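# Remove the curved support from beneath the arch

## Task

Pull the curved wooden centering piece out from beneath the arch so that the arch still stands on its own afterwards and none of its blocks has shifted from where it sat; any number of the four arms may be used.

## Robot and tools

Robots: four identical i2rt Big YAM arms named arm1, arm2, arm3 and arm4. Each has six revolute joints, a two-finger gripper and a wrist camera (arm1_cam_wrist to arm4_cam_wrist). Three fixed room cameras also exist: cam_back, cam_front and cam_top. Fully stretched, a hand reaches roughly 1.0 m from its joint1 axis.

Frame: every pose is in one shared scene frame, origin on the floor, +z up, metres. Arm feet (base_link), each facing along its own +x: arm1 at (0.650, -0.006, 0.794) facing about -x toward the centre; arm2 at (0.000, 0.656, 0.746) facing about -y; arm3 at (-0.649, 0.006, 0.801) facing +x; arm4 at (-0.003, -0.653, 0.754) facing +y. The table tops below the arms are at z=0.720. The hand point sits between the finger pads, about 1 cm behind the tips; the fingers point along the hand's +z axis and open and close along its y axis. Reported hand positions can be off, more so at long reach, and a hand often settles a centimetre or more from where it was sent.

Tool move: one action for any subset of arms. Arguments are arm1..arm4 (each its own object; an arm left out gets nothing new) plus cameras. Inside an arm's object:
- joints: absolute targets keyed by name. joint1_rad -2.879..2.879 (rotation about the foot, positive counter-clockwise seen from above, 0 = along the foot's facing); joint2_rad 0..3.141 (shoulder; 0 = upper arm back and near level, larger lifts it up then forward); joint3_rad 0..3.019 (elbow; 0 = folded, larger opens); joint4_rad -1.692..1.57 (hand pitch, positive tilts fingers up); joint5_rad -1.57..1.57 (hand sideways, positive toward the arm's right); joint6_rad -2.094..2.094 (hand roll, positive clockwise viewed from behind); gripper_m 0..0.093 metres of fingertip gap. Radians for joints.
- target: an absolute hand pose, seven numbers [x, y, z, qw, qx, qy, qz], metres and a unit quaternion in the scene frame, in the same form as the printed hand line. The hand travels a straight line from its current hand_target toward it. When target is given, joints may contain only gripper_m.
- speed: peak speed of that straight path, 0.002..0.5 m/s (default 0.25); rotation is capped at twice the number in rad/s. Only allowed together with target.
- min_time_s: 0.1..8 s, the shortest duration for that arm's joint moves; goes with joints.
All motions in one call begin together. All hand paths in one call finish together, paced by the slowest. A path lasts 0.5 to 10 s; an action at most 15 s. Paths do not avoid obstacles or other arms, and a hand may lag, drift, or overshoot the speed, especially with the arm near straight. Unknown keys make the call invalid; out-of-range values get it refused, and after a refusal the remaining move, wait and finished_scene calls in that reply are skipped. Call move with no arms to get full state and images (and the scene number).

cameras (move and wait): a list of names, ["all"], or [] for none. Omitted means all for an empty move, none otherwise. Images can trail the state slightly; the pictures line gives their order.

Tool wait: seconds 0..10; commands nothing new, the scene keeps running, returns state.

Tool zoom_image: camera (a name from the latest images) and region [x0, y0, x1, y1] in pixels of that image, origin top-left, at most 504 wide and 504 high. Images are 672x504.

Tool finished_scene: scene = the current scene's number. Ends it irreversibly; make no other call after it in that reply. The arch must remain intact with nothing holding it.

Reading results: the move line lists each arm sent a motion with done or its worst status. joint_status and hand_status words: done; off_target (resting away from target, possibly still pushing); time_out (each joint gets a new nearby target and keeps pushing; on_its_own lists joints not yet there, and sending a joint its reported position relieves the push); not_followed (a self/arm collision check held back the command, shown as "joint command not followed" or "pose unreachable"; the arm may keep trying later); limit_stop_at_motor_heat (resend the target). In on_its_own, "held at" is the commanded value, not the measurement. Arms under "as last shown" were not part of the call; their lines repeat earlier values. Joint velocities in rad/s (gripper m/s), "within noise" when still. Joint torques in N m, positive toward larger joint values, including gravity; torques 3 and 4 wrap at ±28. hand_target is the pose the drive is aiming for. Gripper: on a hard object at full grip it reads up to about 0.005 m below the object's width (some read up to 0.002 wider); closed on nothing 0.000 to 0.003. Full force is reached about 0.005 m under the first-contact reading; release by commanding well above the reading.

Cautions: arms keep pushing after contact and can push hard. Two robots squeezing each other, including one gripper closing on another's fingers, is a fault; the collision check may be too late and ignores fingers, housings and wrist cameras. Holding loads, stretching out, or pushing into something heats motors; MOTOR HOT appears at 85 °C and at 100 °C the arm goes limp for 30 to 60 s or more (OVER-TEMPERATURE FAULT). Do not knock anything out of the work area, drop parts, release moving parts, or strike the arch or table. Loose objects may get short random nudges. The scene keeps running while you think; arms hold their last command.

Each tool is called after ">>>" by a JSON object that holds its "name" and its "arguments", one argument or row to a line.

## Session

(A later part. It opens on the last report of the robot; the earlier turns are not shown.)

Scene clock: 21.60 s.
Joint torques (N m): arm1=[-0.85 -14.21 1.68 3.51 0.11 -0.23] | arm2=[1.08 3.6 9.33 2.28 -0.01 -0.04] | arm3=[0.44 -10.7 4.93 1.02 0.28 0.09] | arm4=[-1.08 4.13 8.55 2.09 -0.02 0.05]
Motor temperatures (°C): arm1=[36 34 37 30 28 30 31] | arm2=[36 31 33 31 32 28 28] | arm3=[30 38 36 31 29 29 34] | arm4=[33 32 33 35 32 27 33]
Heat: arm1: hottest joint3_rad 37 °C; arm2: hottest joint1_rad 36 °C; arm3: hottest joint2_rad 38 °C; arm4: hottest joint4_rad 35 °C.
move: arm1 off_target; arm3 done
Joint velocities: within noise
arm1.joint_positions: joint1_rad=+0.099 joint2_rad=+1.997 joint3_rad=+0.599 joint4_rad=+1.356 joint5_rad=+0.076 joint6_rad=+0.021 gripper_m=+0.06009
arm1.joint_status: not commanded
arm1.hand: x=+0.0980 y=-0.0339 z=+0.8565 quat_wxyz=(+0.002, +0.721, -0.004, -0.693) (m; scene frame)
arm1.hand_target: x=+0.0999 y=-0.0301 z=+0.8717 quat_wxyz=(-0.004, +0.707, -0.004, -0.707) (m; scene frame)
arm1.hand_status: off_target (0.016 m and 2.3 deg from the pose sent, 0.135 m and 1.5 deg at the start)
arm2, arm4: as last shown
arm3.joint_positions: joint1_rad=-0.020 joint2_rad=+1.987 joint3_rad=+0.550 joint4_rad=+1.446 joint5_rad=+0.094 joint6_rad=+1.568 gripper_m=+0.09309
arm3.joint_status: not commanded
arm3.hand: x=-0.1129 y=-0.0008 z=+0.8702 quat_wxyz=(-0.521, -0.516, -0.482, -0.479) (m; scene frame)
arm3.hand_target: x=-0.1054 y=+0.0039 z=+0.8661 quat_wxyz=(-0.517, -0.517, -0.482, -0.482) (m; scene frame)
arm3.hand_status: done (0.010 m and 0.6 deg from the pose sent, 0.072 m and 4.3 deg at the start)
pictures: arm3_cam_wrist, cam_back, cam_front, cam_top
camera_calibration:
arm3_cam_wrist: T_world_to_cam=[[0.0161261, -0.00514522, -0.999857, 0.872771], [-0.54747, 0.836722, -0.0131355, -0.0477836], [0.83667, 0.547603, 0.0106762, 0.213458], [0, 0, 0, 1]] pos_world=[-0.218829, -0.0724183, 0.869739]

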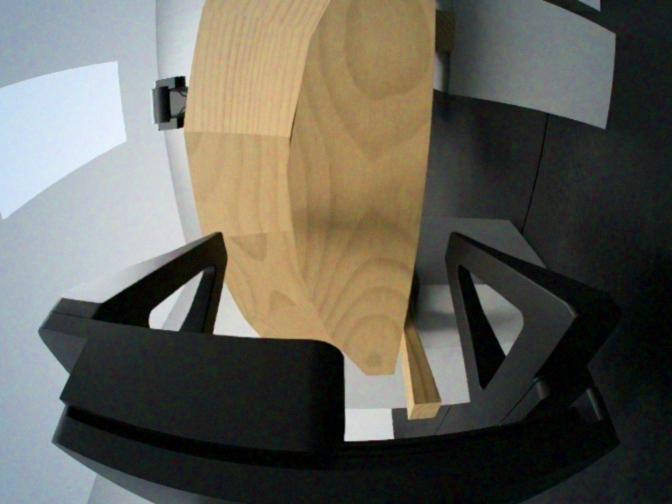

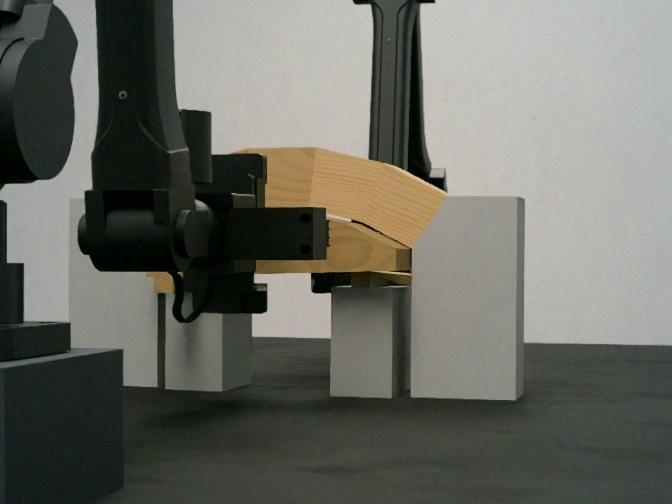

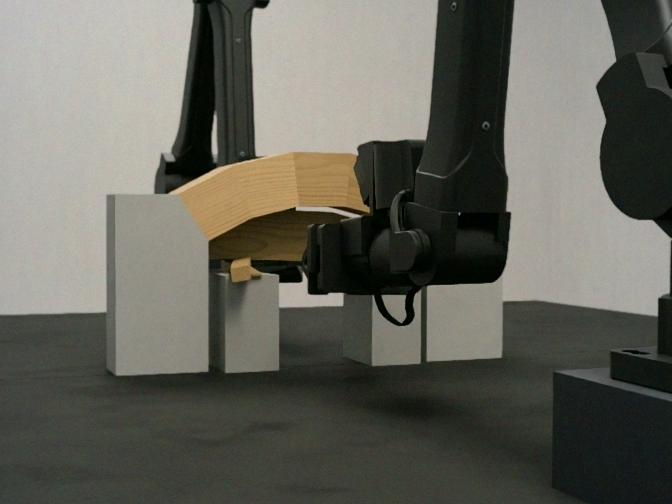

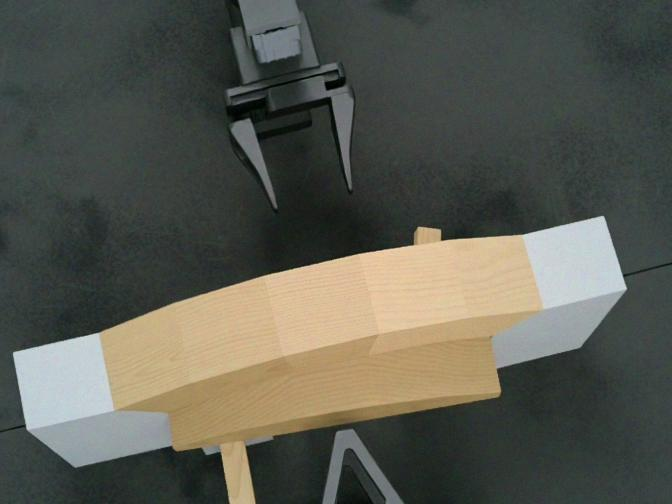

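>>> {"name": "move", "arguments": {
  "arm3": {"target":[-0.056,0.007,0.856,0.5171,0.5171,0.4823,0.4823],"speed":0.1},
  "cameras": ["cam_top","arm3_cam_wrist"]
}}

Scene clock: 23.17 s.
Joint torques (N m): arm1=[-0.91 -14.21 1.61 3.58 0.11 -0.23] | arm2=[1.2 3.84 9.39 2.36 0 -0.05] | arm3=[0.38 -12.1 6.05 1.02 0.28 0.09] | arm4=[-0.97 4.01 8.65 2.14 0 0]
Motor temperatures (°C): arm1=[36 35 37 30 28 30 31] | arm2=[36 31 33 31 32 28 28] | arm3=[30 38 36 31 29 29 34] | arm4=[33 32 33 35 32 27 33]
Heat: arm1: hottest joint3_rad 37 °C; arm2: hottest joint1_rad 36 °C; arm3: hottest joint2_rad 38 °C; arm4: hottest joint4_rad 35 °C.
move: arm3 off_target
Joint velocities: within noise
arm1.joint_positions: joint1_rad=+0.099 joint2_rad=+1.996 joint3_rad=+0.598 joint4_rad=+1.356 joint5_rad=+0.076 joint6_rad=+0.021 gripper_m=+0.06009
arm1.joint_status: not commanded
arm1.hand: x=+0.0981 y=-0.0339 z=+0.8566 quat_wxyz=(+0.002, +0.721, -0.004, -0.693) (m; scene frame)
arm1.hand_target: x=+0.1000 y=-0.0301 z=+0.8717 quat_wxyz=(-0.004, +0.707, -0.004, -0.707) (m; scene frame)
arm1.hand_status: not commanded
arm2, arm4: as last shown
arm3.joint_positions: joint1_rad=-0.017 joint2_rad=+2.050 joint3_rad=+0.688 joint4_rad=+1.368 joint5_rad=+0.098 joint6_rad=+1.568 gripper_m=+0.09309
arm3.joint_status: not commanded
arm3.hand: x=-0.0653 y=+0.0015 z=+0.8594 quat_wxyz=(-0.520, -0.517, -0.483, -0.478) (m; scene frame)
arm3.hand_target: x=-0.0564 y=+0.0071 z=+0.8560 quat_wxyz=(-0.517, -0.517, -0.482, -0.482) (m; scene frame)
arm3.hand_status: off_target (0.011 m and 0.6 deg from the pose sent, 0.059 m and 0.6 deg at the start)
pictures: arm3_cam_wrist, cam_top
camera_calibration:
arm3_cam_wrist: T_world_to_cam=[[0.0124056, -0.00521051, -0.999909, 0.860924], [-0.547512, 0.836723, -0.011153, -0.0255829], [0.836706, 0.547601, 0.00752727, 0.175146], [0, 0, 0, 1]] pos_world=[-0.171233, -0.0700184, 0.859243]

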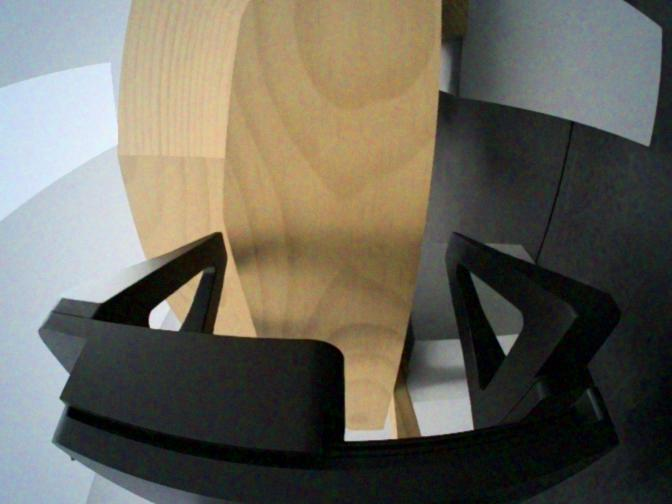

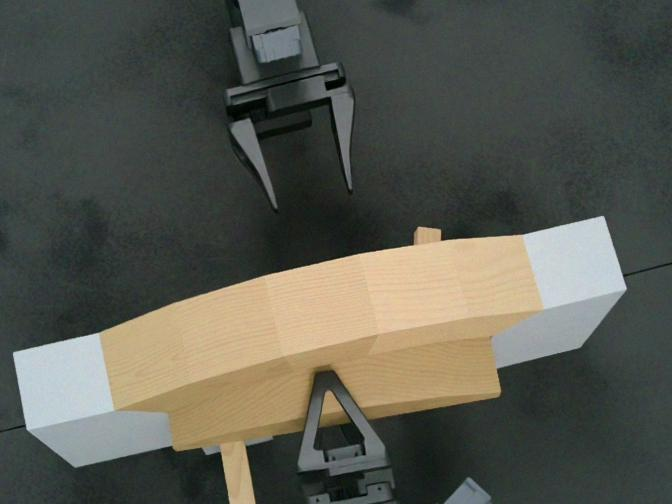

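>>> {"name": "move", "arguments": {
  "arm3": {"joints":{"gripper_m":0.048},"target":[-0.0565,0.007,0.860,0.5171,0.5171,0.4823,0.4823],"speed":0.05}
}}

>>> {"name": "move", "arguments": {
  "arm3": {"target":[-0.085,0.006,0.868,0.508,0.508,0.4919,0.4919],"speed":0.06},
  "cameras": ["cam_top","cam_back","cam_front","arm1_cam_wrist"]
}}

Scene clock: 24.73 s.
Joint torques (N m): arm1=[-0.97 -14.15 1.61 3.58 0.1 -0.24] | arm2=[1.32 3.55 9.39 2.33 -0.02 -0.04] | arm3=[0.56 -13.16 5.42 0.59 0.22 0.15] | arm4=[-1.08 4.19 8.66 2.06 -0.01 0.03]
Motor temperatures (°C): arm1=[36 35 37 30 28 30 31] | arm2=[36 31 34 31 32 28 28] | arm3=[30 38 36 31 29 29 34] | arm4=[33 32 33 35 32 27 33]
Heat: arm1: hottest joint3_rad 37 °C; arm2: hottest joint1_rad 36 °C; arm3: hottest joint2_rad 38 °C; arm4: hottest joint4_rad 35 °C.
move: arm3 off_target
Joint velocities: within noise
arm1, arm2, arm4: as last shown
arm3.joint_positions: joint1_rad=-0.016 joint2_rad=+2.049 joint3_rad=+0.693 joint4_rad=+1.368 joint5_rad=+0.100 joint6_rad=+1.563 gripper_m=+0.05721
arm3.joint_status: gripper_m off_target (ended at +0.05724, target +0.04800)
arm3.hand: x=-0.0635 y=+0.0015 z=+0.8617 quat_wxyz=(-0.524, -0.514, -0.483, -0.478) (m; scene frame)
arm3.hand_target: x=-0.0567 y=+0.0069 z=+0.8601 quat_wxyz=(-0.517, -0.517, -0.482, -0.482) (m; scene frame)
arm3.hand_status: done (0.009 m and 1.0 deg from the pose sent, 0.010 m and 0.6 deg at the start)
pictures: none

Scene clock: 25.80 s.
Joint torques (N m): arm1=[-0.97 -14.04 1.62 3.59 0.11 -0.23] | arm2=[1.14 3.66 9.36 2.25 -0.01 -0.05] | arm3=[-0.44 -14.74 1.96 1.88 -0.28 0.22] | arm4=[-0.62 4.25 8.62 2.14 -0.01 0.04]
Motor temperatures (°C): arm1=[36 35 37 30 28 30 31] | arm2=[36 31 34 31 32 28 28] | arm3=[30 38 36 31 29 29 34] | arm4=[33 32 33 35 32 27 33]
Heat: arm1: hottest joint3_rad 37 °C; arm2: hottest joint1_rad 36 °C; arm3: hottest joint2_rad 38 °C; arm4: hottest joint4_rad 35 °C.
move: arm3 done
Joint velocities: within noise
arm1, arm2, arm4: as last shown
arm3.joint_positions: joint1_rad=-0.021 joint2_rad=+2.026 joint3_rad=+0.644 joint4_rad=+1.376 joint5_rad=+0.057 joint6_rad=+1.557 gripper_m=+0.05721
arm3.joint_status: not commanded
arm3.hand: x=-0.0799 y=+0.0058 z=+0.8604 quat_wxyz=(-0.511, -0.508, -0.499, -0.481) (m; scene frame)
arm3.hand_target: x=-0.0848 y=+0.0061 z=+0.8679 quat_wxyz=(-0.508, -0.508, -0.492, -0.492) (m; scene frame)
arm3.hand_status: done (0.009 m and 1.5 deg from the pose sent, 0.023 m and 2.7 deg at the start)
pictures: arm1_cam_wrist, cam_back, cam_front, cam_top
camera_calibration:
arm1_cam_wrist: T_world_to_cam=[[0.0162503, 0.999833, -0.00836596, 0.0383747], [0.611726, -0.0165601, -0.790896, 0.620012], [-0.790902, 0.00773462, -0.611893, 0.729829], [0, 0, 0, 1]] pos_world=[0.197323, -0.0337458, 0.937264]

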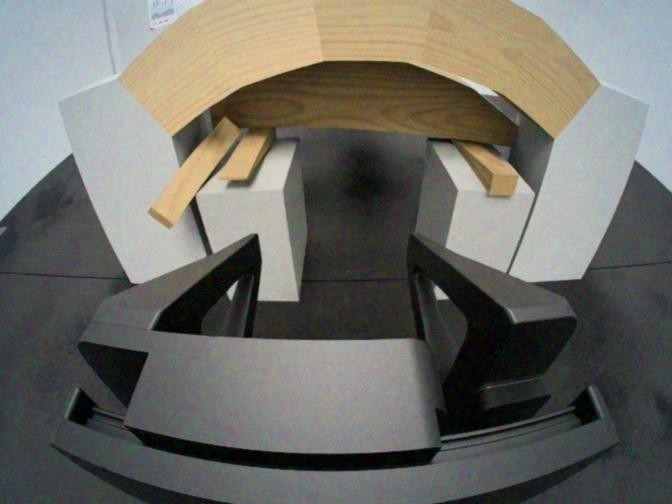

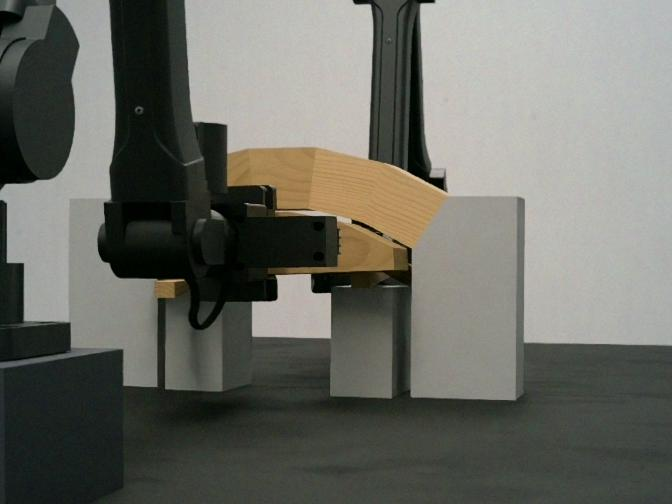

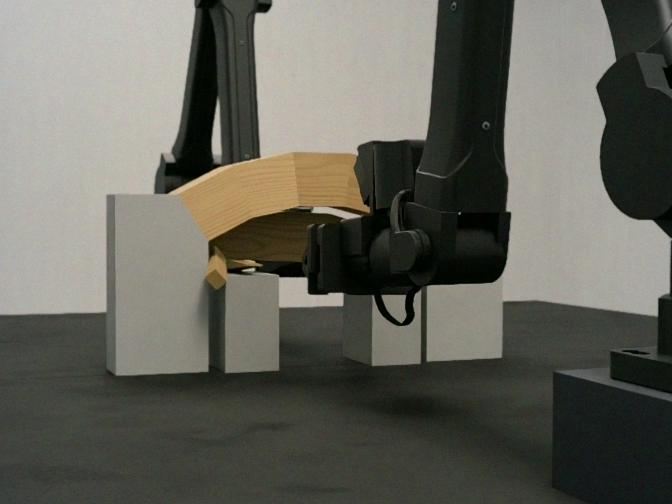

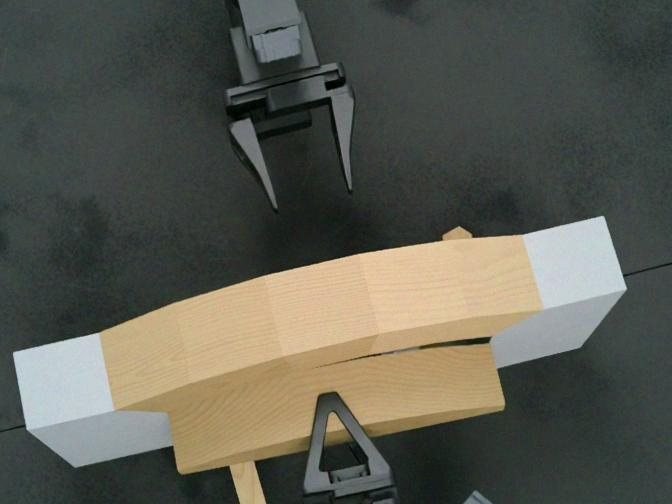

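>>> {"name": "move", "arguments": {
  "arm3": {"target":[-0.125,0.004,0.873,0.4974,0.4974,0.5026,0.5026],"speed":0.07},
  "cameras": ["cam_top","cam_back","arm1_cam_wrist"]
}}

Scene clock: 27.37 s.
Joint torques (N m): arm1=[-0.91 -14.21 1.58 3.55 0.11 -0.24] | arm2=[1.2 3.78 9.31 2.25 -0.03 -0.07] | arm3=[-1.08 -15.09 2.8 3.34 0 0.09] | arm4=[-0.67 4.31 8.81 2.04 0.01 0]
Motor temperatures (°C): arm1=[36 35 37 30 28 30 31] | arm2=[36 31 34 31 32 28 28] | arm3=[30 38 36 31 29 29 34] | arm4=[33 32 33 35 32 27 33]
Heat: arm1: hottest joint3_rad 37 °C; arm2: hottest joint1_rad 36 °C; arm3: hottest joint2_rad 38 °C; arm4: hottest joint4_rad 35 °C.
move: arm3 off_target
Joint velocities: within noise
arm1, arm2, arm4: as last shown
arm3.joint_positions: joint1_rad=-0.039 joint2_rad=+2.009 joint3_rad=+0.506 joint4_rad=+1.417 joint5_rad=-0.018 joint6_rad=+1.569 gripper_m=+0.05721
arm3.joint_status: not commanded
arm3.hand: x=-0.1318 y=+0.0084 z=+0.8392 quat_wxyz=(-0.474, -0.517, -0.529, -0.478) (m; scene frame)
arm3.hand_target: x=-0.1257 y=+0.0040 z=+0.8721 quat_wxyz=(-0.497, -0.497, -0.503, -0.502) (m; scene frame)
arm3.hand_status: off_target (0.035 m and 5.4 deg from the pose sent, 0.047 m and 3.2 deg at the start)
pictures: arm1_cam_wrist, cam_back, cam_top
camera_calibration:
arm1_cam_wrist: T_world_to_cam=[[0.0162503, 0.999833, -0.00836596, 0.0383747], [0.611726, -0.0165601, -0.790896, 0.620012], [-0.790902, 0.00773462, -0.611893, 0.729829], [0, 0, 0, 1]] pos_world=[0.197323, -0.0337458, 0.937264]

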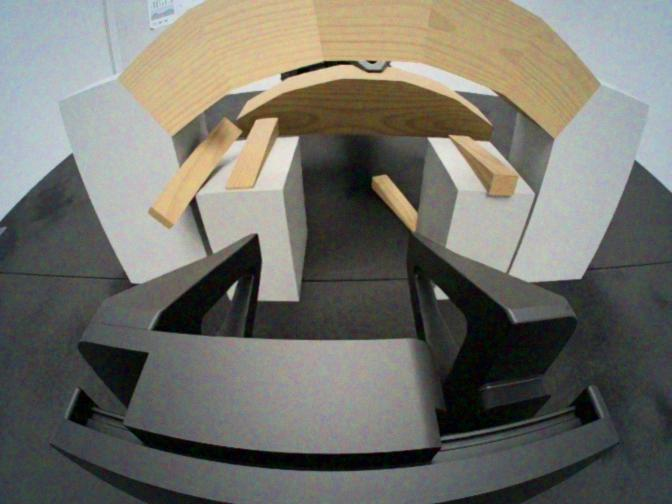

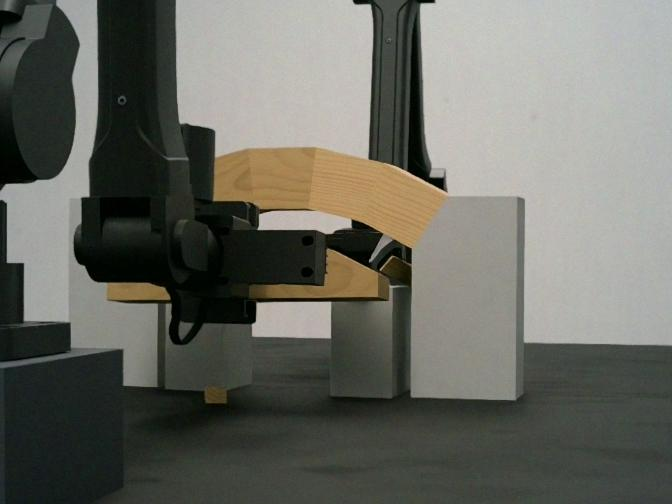

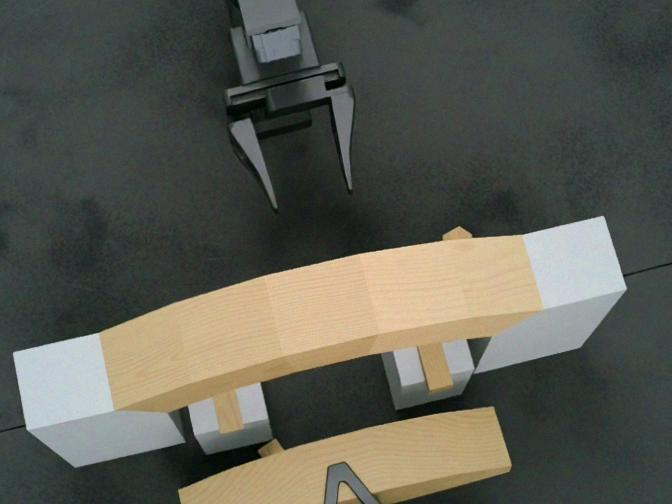

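>>> {"name": "move", "arguments": {
  "arm3": {"target":[-0.19,0.004,0.89,0.4085,0.5772,0.5772,0.4085],"speed":0.12}
}}

>>> {"name": "move", "arguments": {
  "arm3": {"target":[-0.26,0.004,0.88,0.1913,0.6807,0.6807,0.1913],"speed":0.3}
}}

>>> {"name": "move", "arguments": {
  "arm3": {"target":[-0.275,0.004,0.825,0,0.7071,0.7071,0],"speed":0.25},
  "cameras": ["cam_back","cam_front","arm1_cam_wrist","cam_top"]
}}

Scene clock: 30.10 s.
Joint torques (N m): arm1=[-0.91 -14.21 1.62 3.62 0.11 -0.23] | arm2=[1.26 3.55 9.32 2.29 -0.01 -0.06] | arm3=[-0.73 -11.28 6.75 1.76 0.32 0.05] | arm4=[-1.08 4.13 8.59 1.95 -0.02 0.04]
Motor temperatures (°C): arm1=[36 35 37 30 28 30 31] | arm2=[36 31 34 31 32 28 28] | arm3=[30 38 36 31 29 29 34] | arm4=[33 32 34 35 32 27 32]
Heat: arm1: hottest joint3_rad 37 °C; arm2: hottest joint1_rad 36 °C; arm3: hottest joint2_rad 38 °C; arm4: hottest joint4_rad 35 °C.
move: arm3 off_target
Joint velocities: within noise
arm1, arm2, arm4: as last shown
arm3.joint_positions: joint1_rad=-0.039 joint2_rad=+1.512 joint3_rad=+0.353 joint4_rad=+0.762 joint5_rad=-0.013 joint6_rad=+1.569 gripper_m=+0.05721
arm3.joint_status: not commanded
arm3.hand: x=-0.1996 y=+0.0079 z=+0.8642 quat_wxyz=(-0.388, -0.586, -0.594, -0.391) (m; scene frame)
arm3.hand_target: x=-0.1904 y=+0.0040 z=+0.8896 quat_wxyz=(-0.409, -0.577, -0.577, -0.408) (m; scene frame)
arm3.hand_status: off_target (0.028 m and 3.8 deg from the pose sent, 0.077 m and 14.1 deg at the start)
pictures: none

Scene clock: 32.17 s.
Joint torques (N m): arm1=[-0.97 -14.04 1.61 3.58 0.11 -0.23] | arm2=[1.14 3.84 9.28 2.3 -0.01 -0.06] | arm3=[-0.79 -8 15.34 0.58 0.36 0.01] | arm4=[-1.2 4.01 8.65 2.1 -0.03 0.03]
Motor temperatures (°C): arm1=[36 36 37 30 28 30 31] | arm2=[36 31 34 31 32 28 28] | arm3=[30 38 37 31 29 29 34] | arm4=[33 32 34 35 32 27 32]
Heat: arm1: hottest joint3_rad 37 °C; arm2: hottest joint1_rad 36 °C; arm3: hottest joint2_rad 38 °C; arm4: hottest joint4_rad 35 °C.
move: arm3 off_target
Joint velocities: within noise
arm1, arm2, arm4: as last shown
arm3.joint_positions: joint1_rad=-0.039 joint2_rad=+1.196 joint3_rad=+0.504 joint4_rad=-0.426 joint5_rad=-0.013 joint6_rad=+1.569 gripper_m=+0.05721
arm3.joint_status: not commanded
arm3.hand: x=-0.3000 y=+0.0077 z=+0.8393 quat_wxyz=(-0.154, -0.688, -0.692, -0.158) (m; scene frame)
arm3.hand_target: x=-0.2633 y=+0.0040 z=+0.8810 quat_wxyz=(-0.192, -0.681, -0.681, -0.191) (m; scene frame)
arm3.hand_status: off_target (0.057 m and 5.9 deg from the pose sent, 0.063 m and 35.5 deg at the start)
pictures: none

Scene clock: 34.03 s.
Joint torques (N m): arm1=[-1.03 -14.15 1.62 3.56 0.1 -0.23] | arm2=[0.97 3.72 9.36 2.26 -0.03 -0.05] | arm3=[-0.67 -9.76 12.82 -0.8 0.4 0.03] | arm4=[-1.03 3.96 8.55 2.1 -0.01 0.04]
Motor temperatures (°C): arm1=[36 36 37 30 28 30 31] | arm2=[36 31 34 31 32 28 28] | arm3=[30 38 38 31 29 29 34] | arm4=[33 32 34 35 32 27 32]
Heat: arm1: hottest joint3_rad 37 °C; arm2: hottest joint1_rad 36 °C; arm3: hottest joint2_rad 38 °C; arm4: hottest joint4_rad 35 °C.
move: arm3 off_target
Joint velocities: within noise
arm1: as last shown
arm2.joint_positions: joint1_rad=+0.031 joint2_rad=+0.603 joint3_rad=+1.457 joint4_rad=-1.387 joint5_rad=-0.263 joint6_rad=+0.761 gripper_m=+0.09396
arm2.joint_status: not commanded
arm2.hand: x=+0.0421 y=+0.4486 z=+1.3126 quat_wxyz=(-0.497, -0.768, -0.393, +0.094) (m; scene frame)
arm2.hand_target: x=+0.0421 y=+0.4516 z=+1.3209 quat_wxyz=(-0.505, -0.763, -0.391, +0.098) (m; scene frame)
arm2.hand_status: not commanded
arm3.joint_positions: joint1_rad=-0.039 joint2_rad=+1.522 joint3_rad=+0.790 joint4_rad=-0.883 joint5_rad=-0.010 joint6_rad=+1.569 gripper_m=+0.05721
arm3.joint_status: not commanded
arm3.hand: x=-0.3048 y=+0.0070 z=+0.8076 quat_wxyz=(+0.020, -0.707, -0.707, +0.017) (m; scene frame)
arm3.hand_target: x=-0.2762 y=+0.0039 z=+0.8256 quat_wxyz=(+0.000, -0.707, -0.707, +0.000) (m; scene frame)
arm3.hand_status: off_target (0.035 m and 3.0 deg from the pose sent, 0.029 m and 25.5 deg at the start)
arm4.joint_positions: joint1_rad=-0.454 joint2_rad=+0.631 joint3_rad=+1.450 joint4_rad=-1.565 joint5_rad=-0.075 joint6_rad=-0.150 gripper_m=+0.09396
arm4.joint_status: not commanded
arm4.hand: x=+0.0668 y=-0.4724 z=+1.2759 quat_wxyz=(-0.346, +0.552, -0.728, -0.214) (m; scene frame)
arm4.hand_target: x=+0.0658 y=-0.4742 z=+1.2836 quat_wxyz=(-0.354, +0.550, -0.724, -0.218) (m; scene frame)
arm4.hand_status: not commanded
pictures: arm1_cam_wrist, cam_back, cam_front, cam_top
camera_calibration:
arm1_cam_wrist: T_world_to_cam=[[0.0162503, 0.999833, -0.00836596, 0.0383747], [0.611726, -0.0165601, -0.790896, 0.620012], [-0.790902, 0.00773462, -0.611893, 0.729829], [0, 0, 0, 1]] pos_world=[0.197323, -0.0337458, 0.937264]

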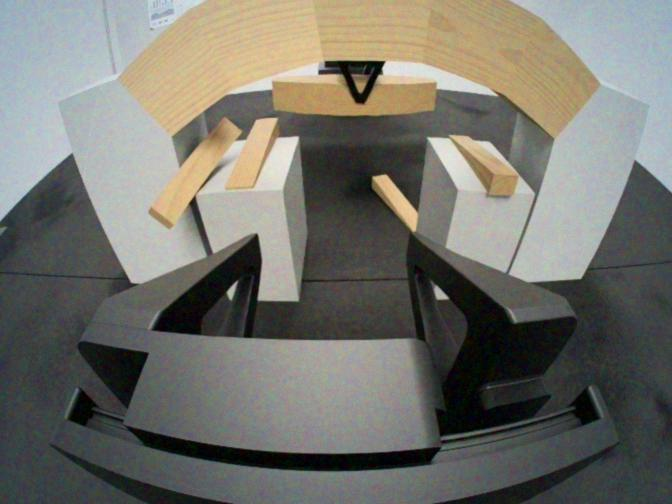

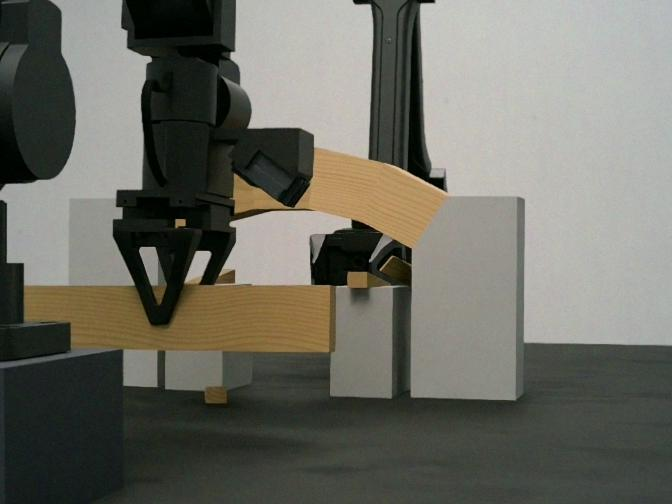

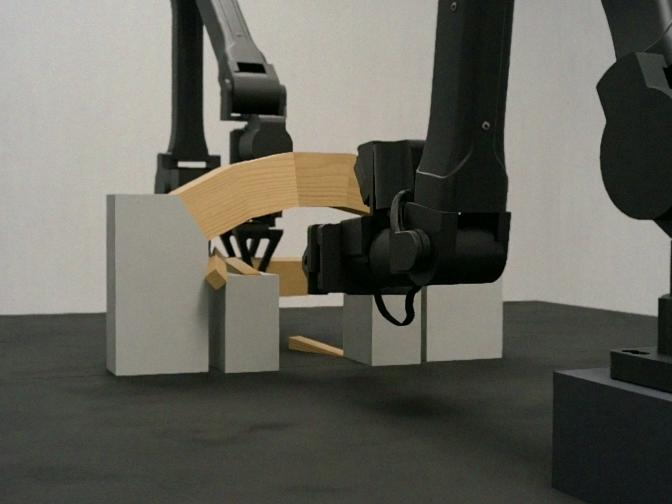

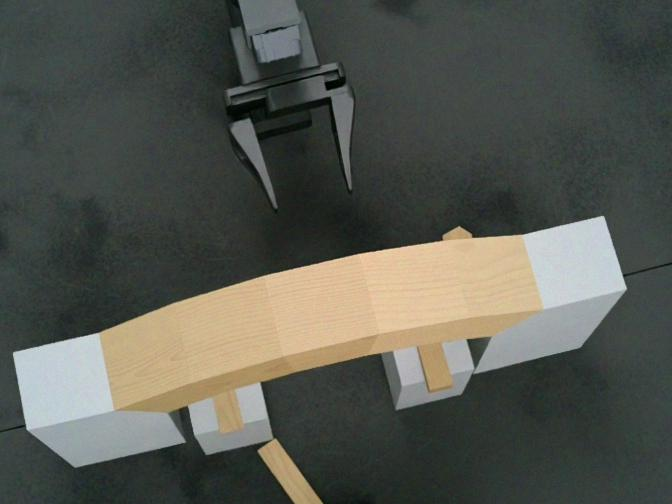

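>>> {"name": "move", "arguments": {
  "arm3": {"target":[-0.276,0.004,0.774,0,0.7071,0.7071,0],"speed":0.1}
}}

>>> {"name": "move", "arguments": {
  "arm3": {"target":[-0.276,0.004,0.757,0,0.7071,0.7071,0],"speed":0.04},
  "cameras": ["cam_back"]
}}

Scene clock: 35.63 s.
Joint torques (N m): arm1=[-0.85 -14.15 1.65 3.6 0.11 -0.24] | arm2=[1.08 3.6 9.32 2.29 -0.02 -0.06] | arm3=[-0.62 -10.75 7.87 0.13 0.37 0.05] | arm4=[-1.32 4.37 8.49 2.02 0.02 0]
Motor temperatures (°C): arm1=[36 36 37 30 28 30 31] | arm2=[36 31 34 31 32 28 28] | arm3=[30 38 38 31 29 29 35] | arm4=[33 32 34 35 32 27 32]
Heat: arm1: hottest joint3_rad 37 °C; arm2: hottest joint1_rad 36 °C; arm3: hottest joint2_rad 38 °C; arm4: hottest joint4_rad 35 °C.
move: arm3 off_target
Joint velocities: within noise
arm1, arm2, arm4: as last shown
arm3.joint_positions: joint1_rad=-0.039 joint2_rad=+1.631 joint3_rad=+0.790 joint4_rad=-0.749 joint5_rad=-0.010 joint6_rad=+1.569 gripper_m=+0.05721
arm3.joint_status: not commanded
arm3.hand: x=-0.2870 y=+0.0067 z=+0.7700 quat_wxyz=(+0.011, -0.707, -0.707, +0.008) (m; scene frame)
arm3.hand_target: x=-0.2761 y=+0.0039 z=+0.7742 quat_wxyz=(+0.000, -0.707, -0.707, +0.000) (m; scene frame)
arm3.hand_status: off_target (0.012 m and 1.5 deg from the pose sent, 0.044 m and 3.0 deg at the start)
pictures: none

Scene clock: 36.67 s.
Joint torques (N m): arm1=[-0.85 -14.1 1.59 3.56 0.11 -0.23] | arm2=[1.2 3.78 9.33 2.25 -0.02 -0.07] | arm3=[-0.73 -11.05 6.56 0.21 0.37 0.03] | arm4=[-0.97 3.84 8.58 2.09 -0.02 0.03]
Motor temperatures (°C): arm1=[36 36 37 30 28 30 31] | arm2=[36 31 34 31 32 28 28] | arm3=[30 38 38 31 29 29 35] | arm4=[33 32 34 35 32 27 32]
Heat: arm1: hottest joint3_rad 37 °C; arm2: hottest joint1_rad 36 °C; arm3: hottest joint2_rad 38 °C; arm4: hottest joint4_rad 35 °C.
move: arm3 done
Joint velocities: within noise
arm1.joint_positions: joint1_rad=+0.099 joint2_rad=+1.996 joint3_rad=+0.598 joint4_rad=+1.356 joint5_rad=+0.076 joint6_rad=+0.021 gripper_m=+0.06009
arm1.joint_status: not commanded
arm1.hand: x=+0.0981 y=-0.0339 z=+0.8566 quat_wxyz=(+0.002, +0.721, -0.004, -0.693) (m; scene frame)
arm1.hand_target: x=+0.1000 y=-0.0301 z=+0.8717 quat_wxyz=(-0.004, +0.707, -0.004, -0.707) (m; scene frame)
arm1.hand_status: not commanded
arm2, arm4: as last shown
arm3.joint_positions: joint1_rad=-0.039 joint2_rad=+1.671 joint3_rad=+0.790 joint4_rad=-0.697 joint5_rad=-0.010 joint6_rad=+1.569 gripper_m=+0.05721
arm3.joint_status: not commanded
arm3.hand: x=-0.2809 y=+0.0066 z=+0.7562 quat_wxyz=(+0.006, -0.707, -0.708, +0.004) (m; scene frame)
arm3.hand_target: x=-0.2760 y=+0.0039 z=+0.7570 quat_wxyz=(+0.000, -0.707, -0.707, +0.000) (m; scene frame)
arm3.hand_status: done (0.006 m and 0.9 deg from the pose sent, 0.017 m and 1.6 deg at the start)
pictures: cam_back

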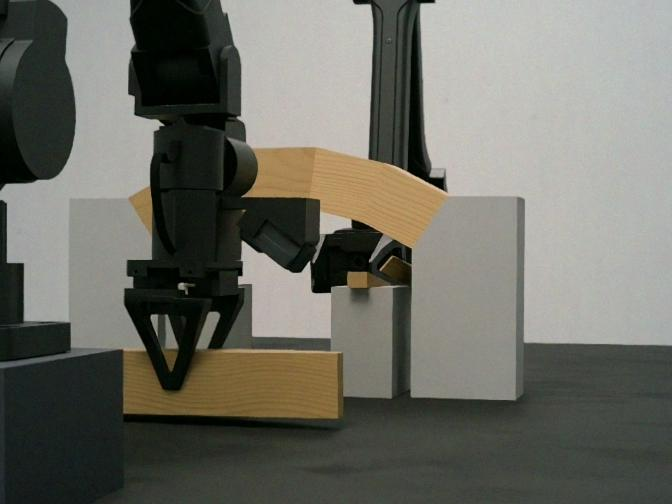

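>>> {"name": "move", "arguments": {
  "arm3": {"target":[-0.276,0.004,0.741,0,0.7071,0.7071,0],"speed":0.03},
  "cameras": ["cam_back"]
}}

Scene clock: 37.87 s.
Joint torques (N m): arm1=[-1.03 -14.1 1.59 3.58 0.11 -0.23] | arm2=[1.08 3.78 9.39 2.28 -0.01 -0.07] | arm3=[-0.73 -9.17 6.11 0.72 0.4 0.08] | arm4=[-1.03 4.37 8.57 1.99 -0.04 0.02]
Motor temperatures (°C): arm1=[36 36 37 30 28 30 31] | arm2=[36 31 34 31 32 28 28] | arm3=[30 38 38 31 29 29 35] | arm4=[33 32 34 35 32 27 32]
Heat: arm1: hottest joint3_rad 37 °C; arm2: hottest joint1_rad 36 °C; arm3: hottest joint2_rad 38 °C; arm4: hottest joint4_rad 35 °C.
move: arm3 done
Joint velocities: within noise
arm1, arm2, arm4: as last shown
arm3.joint_positions: joint1_rad=-0.039 joint2_rad=+1.688 joint3_rad=+0.784 joint4_rad=-0.662 joint5_rad=-0.011 joint6_rad=+1.567 gripper_m=+0.05721
arm3.joint_status: not commanded
arm3.hand: x=-0.2785 y=+0.0067 z=+0.7487 quat_wxyz=(+0.002, -0.706, -0.708, -0.001) (m; scene frame)
arm3.hand_target: x=-0.2763 y=+0.0039 z=+0.7412 quat_wxyz=(+0.000, -0.707, -0.707, +0.000) (m; scene frame)
arm3.hand_status: done (0.009 m and 0.3 deg from the pose sent, 0.016 m and 0.9 deg at the start)
pictures: cam_back

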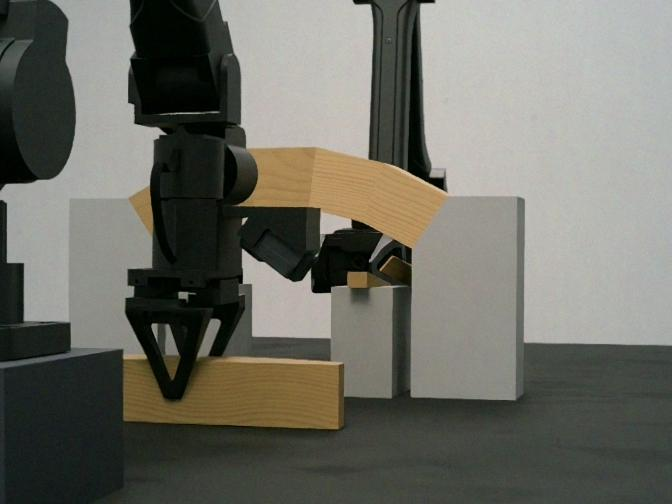

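Touched the floor. Release and retreat; arm1 straight back too.

>>> {"name": "move", "arguments": {
  "arm3": {"joints":{"gripper_m":0.09}},
  "arm1": {"target":[0.2,-0.03,0.90,-0.0037,0.7071,-0.0037,-0.7071],"speed":0.2}
}}

>>> {"name": "move", "arguments": {
  "arm3": {"target":[-0.279,0.006,0.84,0,0.7071,0.7071,0],"speed":0.2},
  "cameras": ["cam_back","cam_front","cam_top"]
}}

Scene clock: 39.23 s.
Joint torques (N m): arm1=[0.67 -9.93 1.03 3.4 0.11 -0.23] | arm2=[1.26 3.72 9.33 2.28 -0.02 -0.06] | arm3=[-0.67 -9.7 6.09 0.27 0.37 0.07] | arm4=[-0.79 4.01 8.77 2.1 -0.01 0.01]
Motor temperatures (°C): arm1=[36 36 37 30 28 30 31] | arm2=[36 31 34 31 32 28 28] | arm3=[30 38 38 31 29 29 35] | arm4=[33 32 34 35 32 27 32]
Heat: arm1: hottest joint3_rad 37 °C; arm2: hottest joint1_rad 36 °C; arm3: hottest joint2_rad 38 °C; arm4: hottest joint4_rad 35 °C.
move: arm1 off_target; arm3 done
Joint velocities: within noise
arm1.joint_positions: joint1_rad=+0.102 joint2_rad=+1.808 joint3_rad=+0.315 joint4_rad=+1.456 joint5_rad=+0.098 joint6_rad=+0.021 gripper_m=+0.06009
arm1.joint_status: not commanded
arm1.hand: x=+0.1971 y=-0.0243 z=+0.8884 quat_wxyz=(-0.004, +0.718, -0.011, -0.695) (m; scene frame)
arm1.hand_target: x=+0.2000 y=-0.0298 z=+0.8996 quat_wxyz=(-0.004, +0.707, -0.004, -0.707) (m; scene frame)
arm1.hand_status: off_target (0.013 m and 2.0 deg from the pose sent, 0.111 m and 2.3 deg at the start)
arm2, arm4: as last shown
arm3.joint_positions: joint1_rad=-0.039 joint2_rad=+1.696 joint3_rad=+0.784 joint4_rad=-0.650 joint5_rad=-0.010 joint6_rad=+1.567 gripper_m=+0.08994
arm3.joint_status: all done
arm3.hand: x=-0.2769 y=+0.0066 z=+0.7462 quat_wxyz=(+0.001, -0.706, -0.708, -0.002) (m; scene frame)
arm3.hand_target: x=-0.2764 y=+0.0040 z=+0.7411 quat_wxyz=(+0.000, -0.707, -0.707, +0.000) (m; scene frame)
arm3.hand_status: not commanded
pictures: none

Scene clock: 40.57 s.
Joint torques (N m): arm1=[0.67 -9.82 0.95 3.41 0.11 -0.23] | arm2=[1.14 3.72 9.33 2.28 -0.03 -0.06] | arm3=[-0.5 -10.93 11.44 -0.64 0.38 0.11] | arm4=[-0.97 3.96 8.58 2.15 0.02 0.04]
Motor temperatures (°C): arm1=[36 36 37 30 28 30 31] | arm2=[36 31 34 31 32 28 28] | arm3=[30 39 38 31 29 29 34] | arm4=[33 32 34 35 32 27 32]
Heat: arm1: hottest joint3_rad 37 °C; arm2: hottest joint1_rad 36 °C; arm3: hottest joint2_rad 39 °C; arm4: hottest joint4_rad 35 °C.
move: arm3 off_target
Joint velocities: within noise
arm1, arm2, arm4: as last shown
arm3.joint_positions: joint1_rad=-0.039 joint2_rad=+1.501 joint3_rad=+0.817 joint4_rad=-0.928 joint5_rad=-0.010 joint6_rad=+1.567 gripper_m=+0.08995
arm3.joint_status: not commanded
arm3.hand: x=-0.3001 y=+0.0071 z=+0.8223 quat_wxyz=(+0.019, -0.706, -0.708, +0.016) (m; scene frame)
arm3.hand_target: x=-0.2798 y=+0.0060 z=+0.8401 quat_wxyz=(+0.000, -0.707, -0.707, +0.000) (m; scene frame)
arm3.hand_status: off_target (0.028 m and 2.8 deg from the pose sent, 0.094 m and 0.3 deg at the start)
pictures: cam_back, cam_front, cam_top

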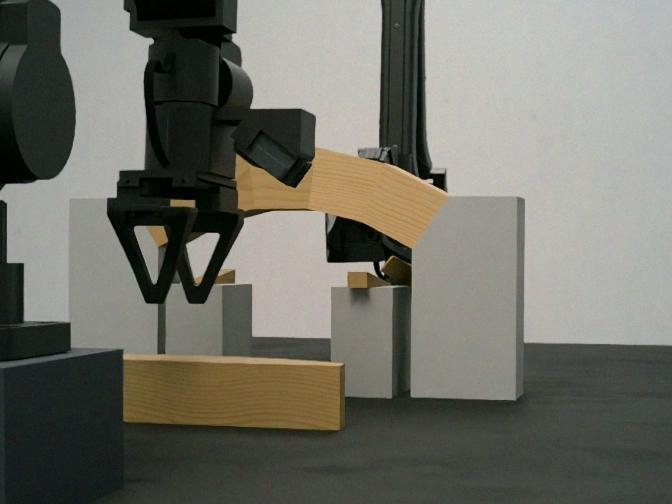

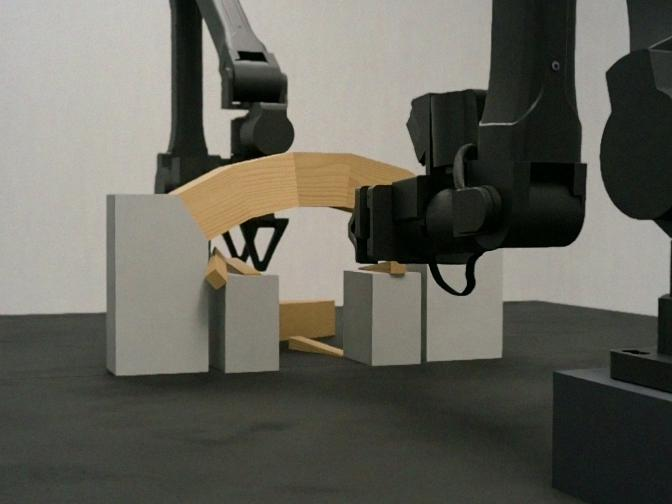

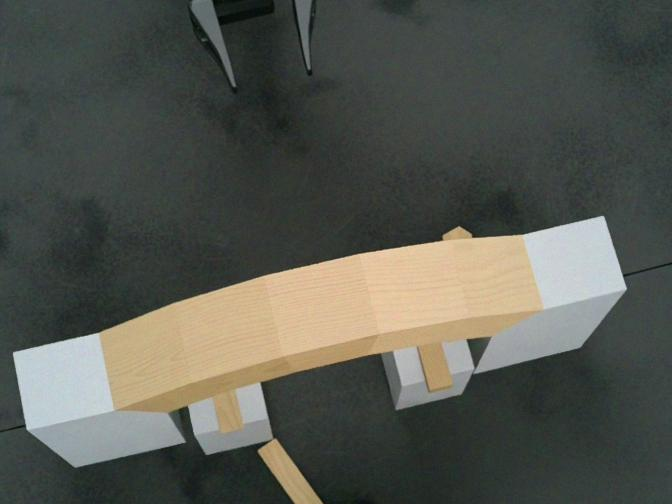

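Arch intact; support on the floor.

>>> {"name": "finished_scene", "arguments": {
  "scene": 2
}}

The scene is finished: the task was done.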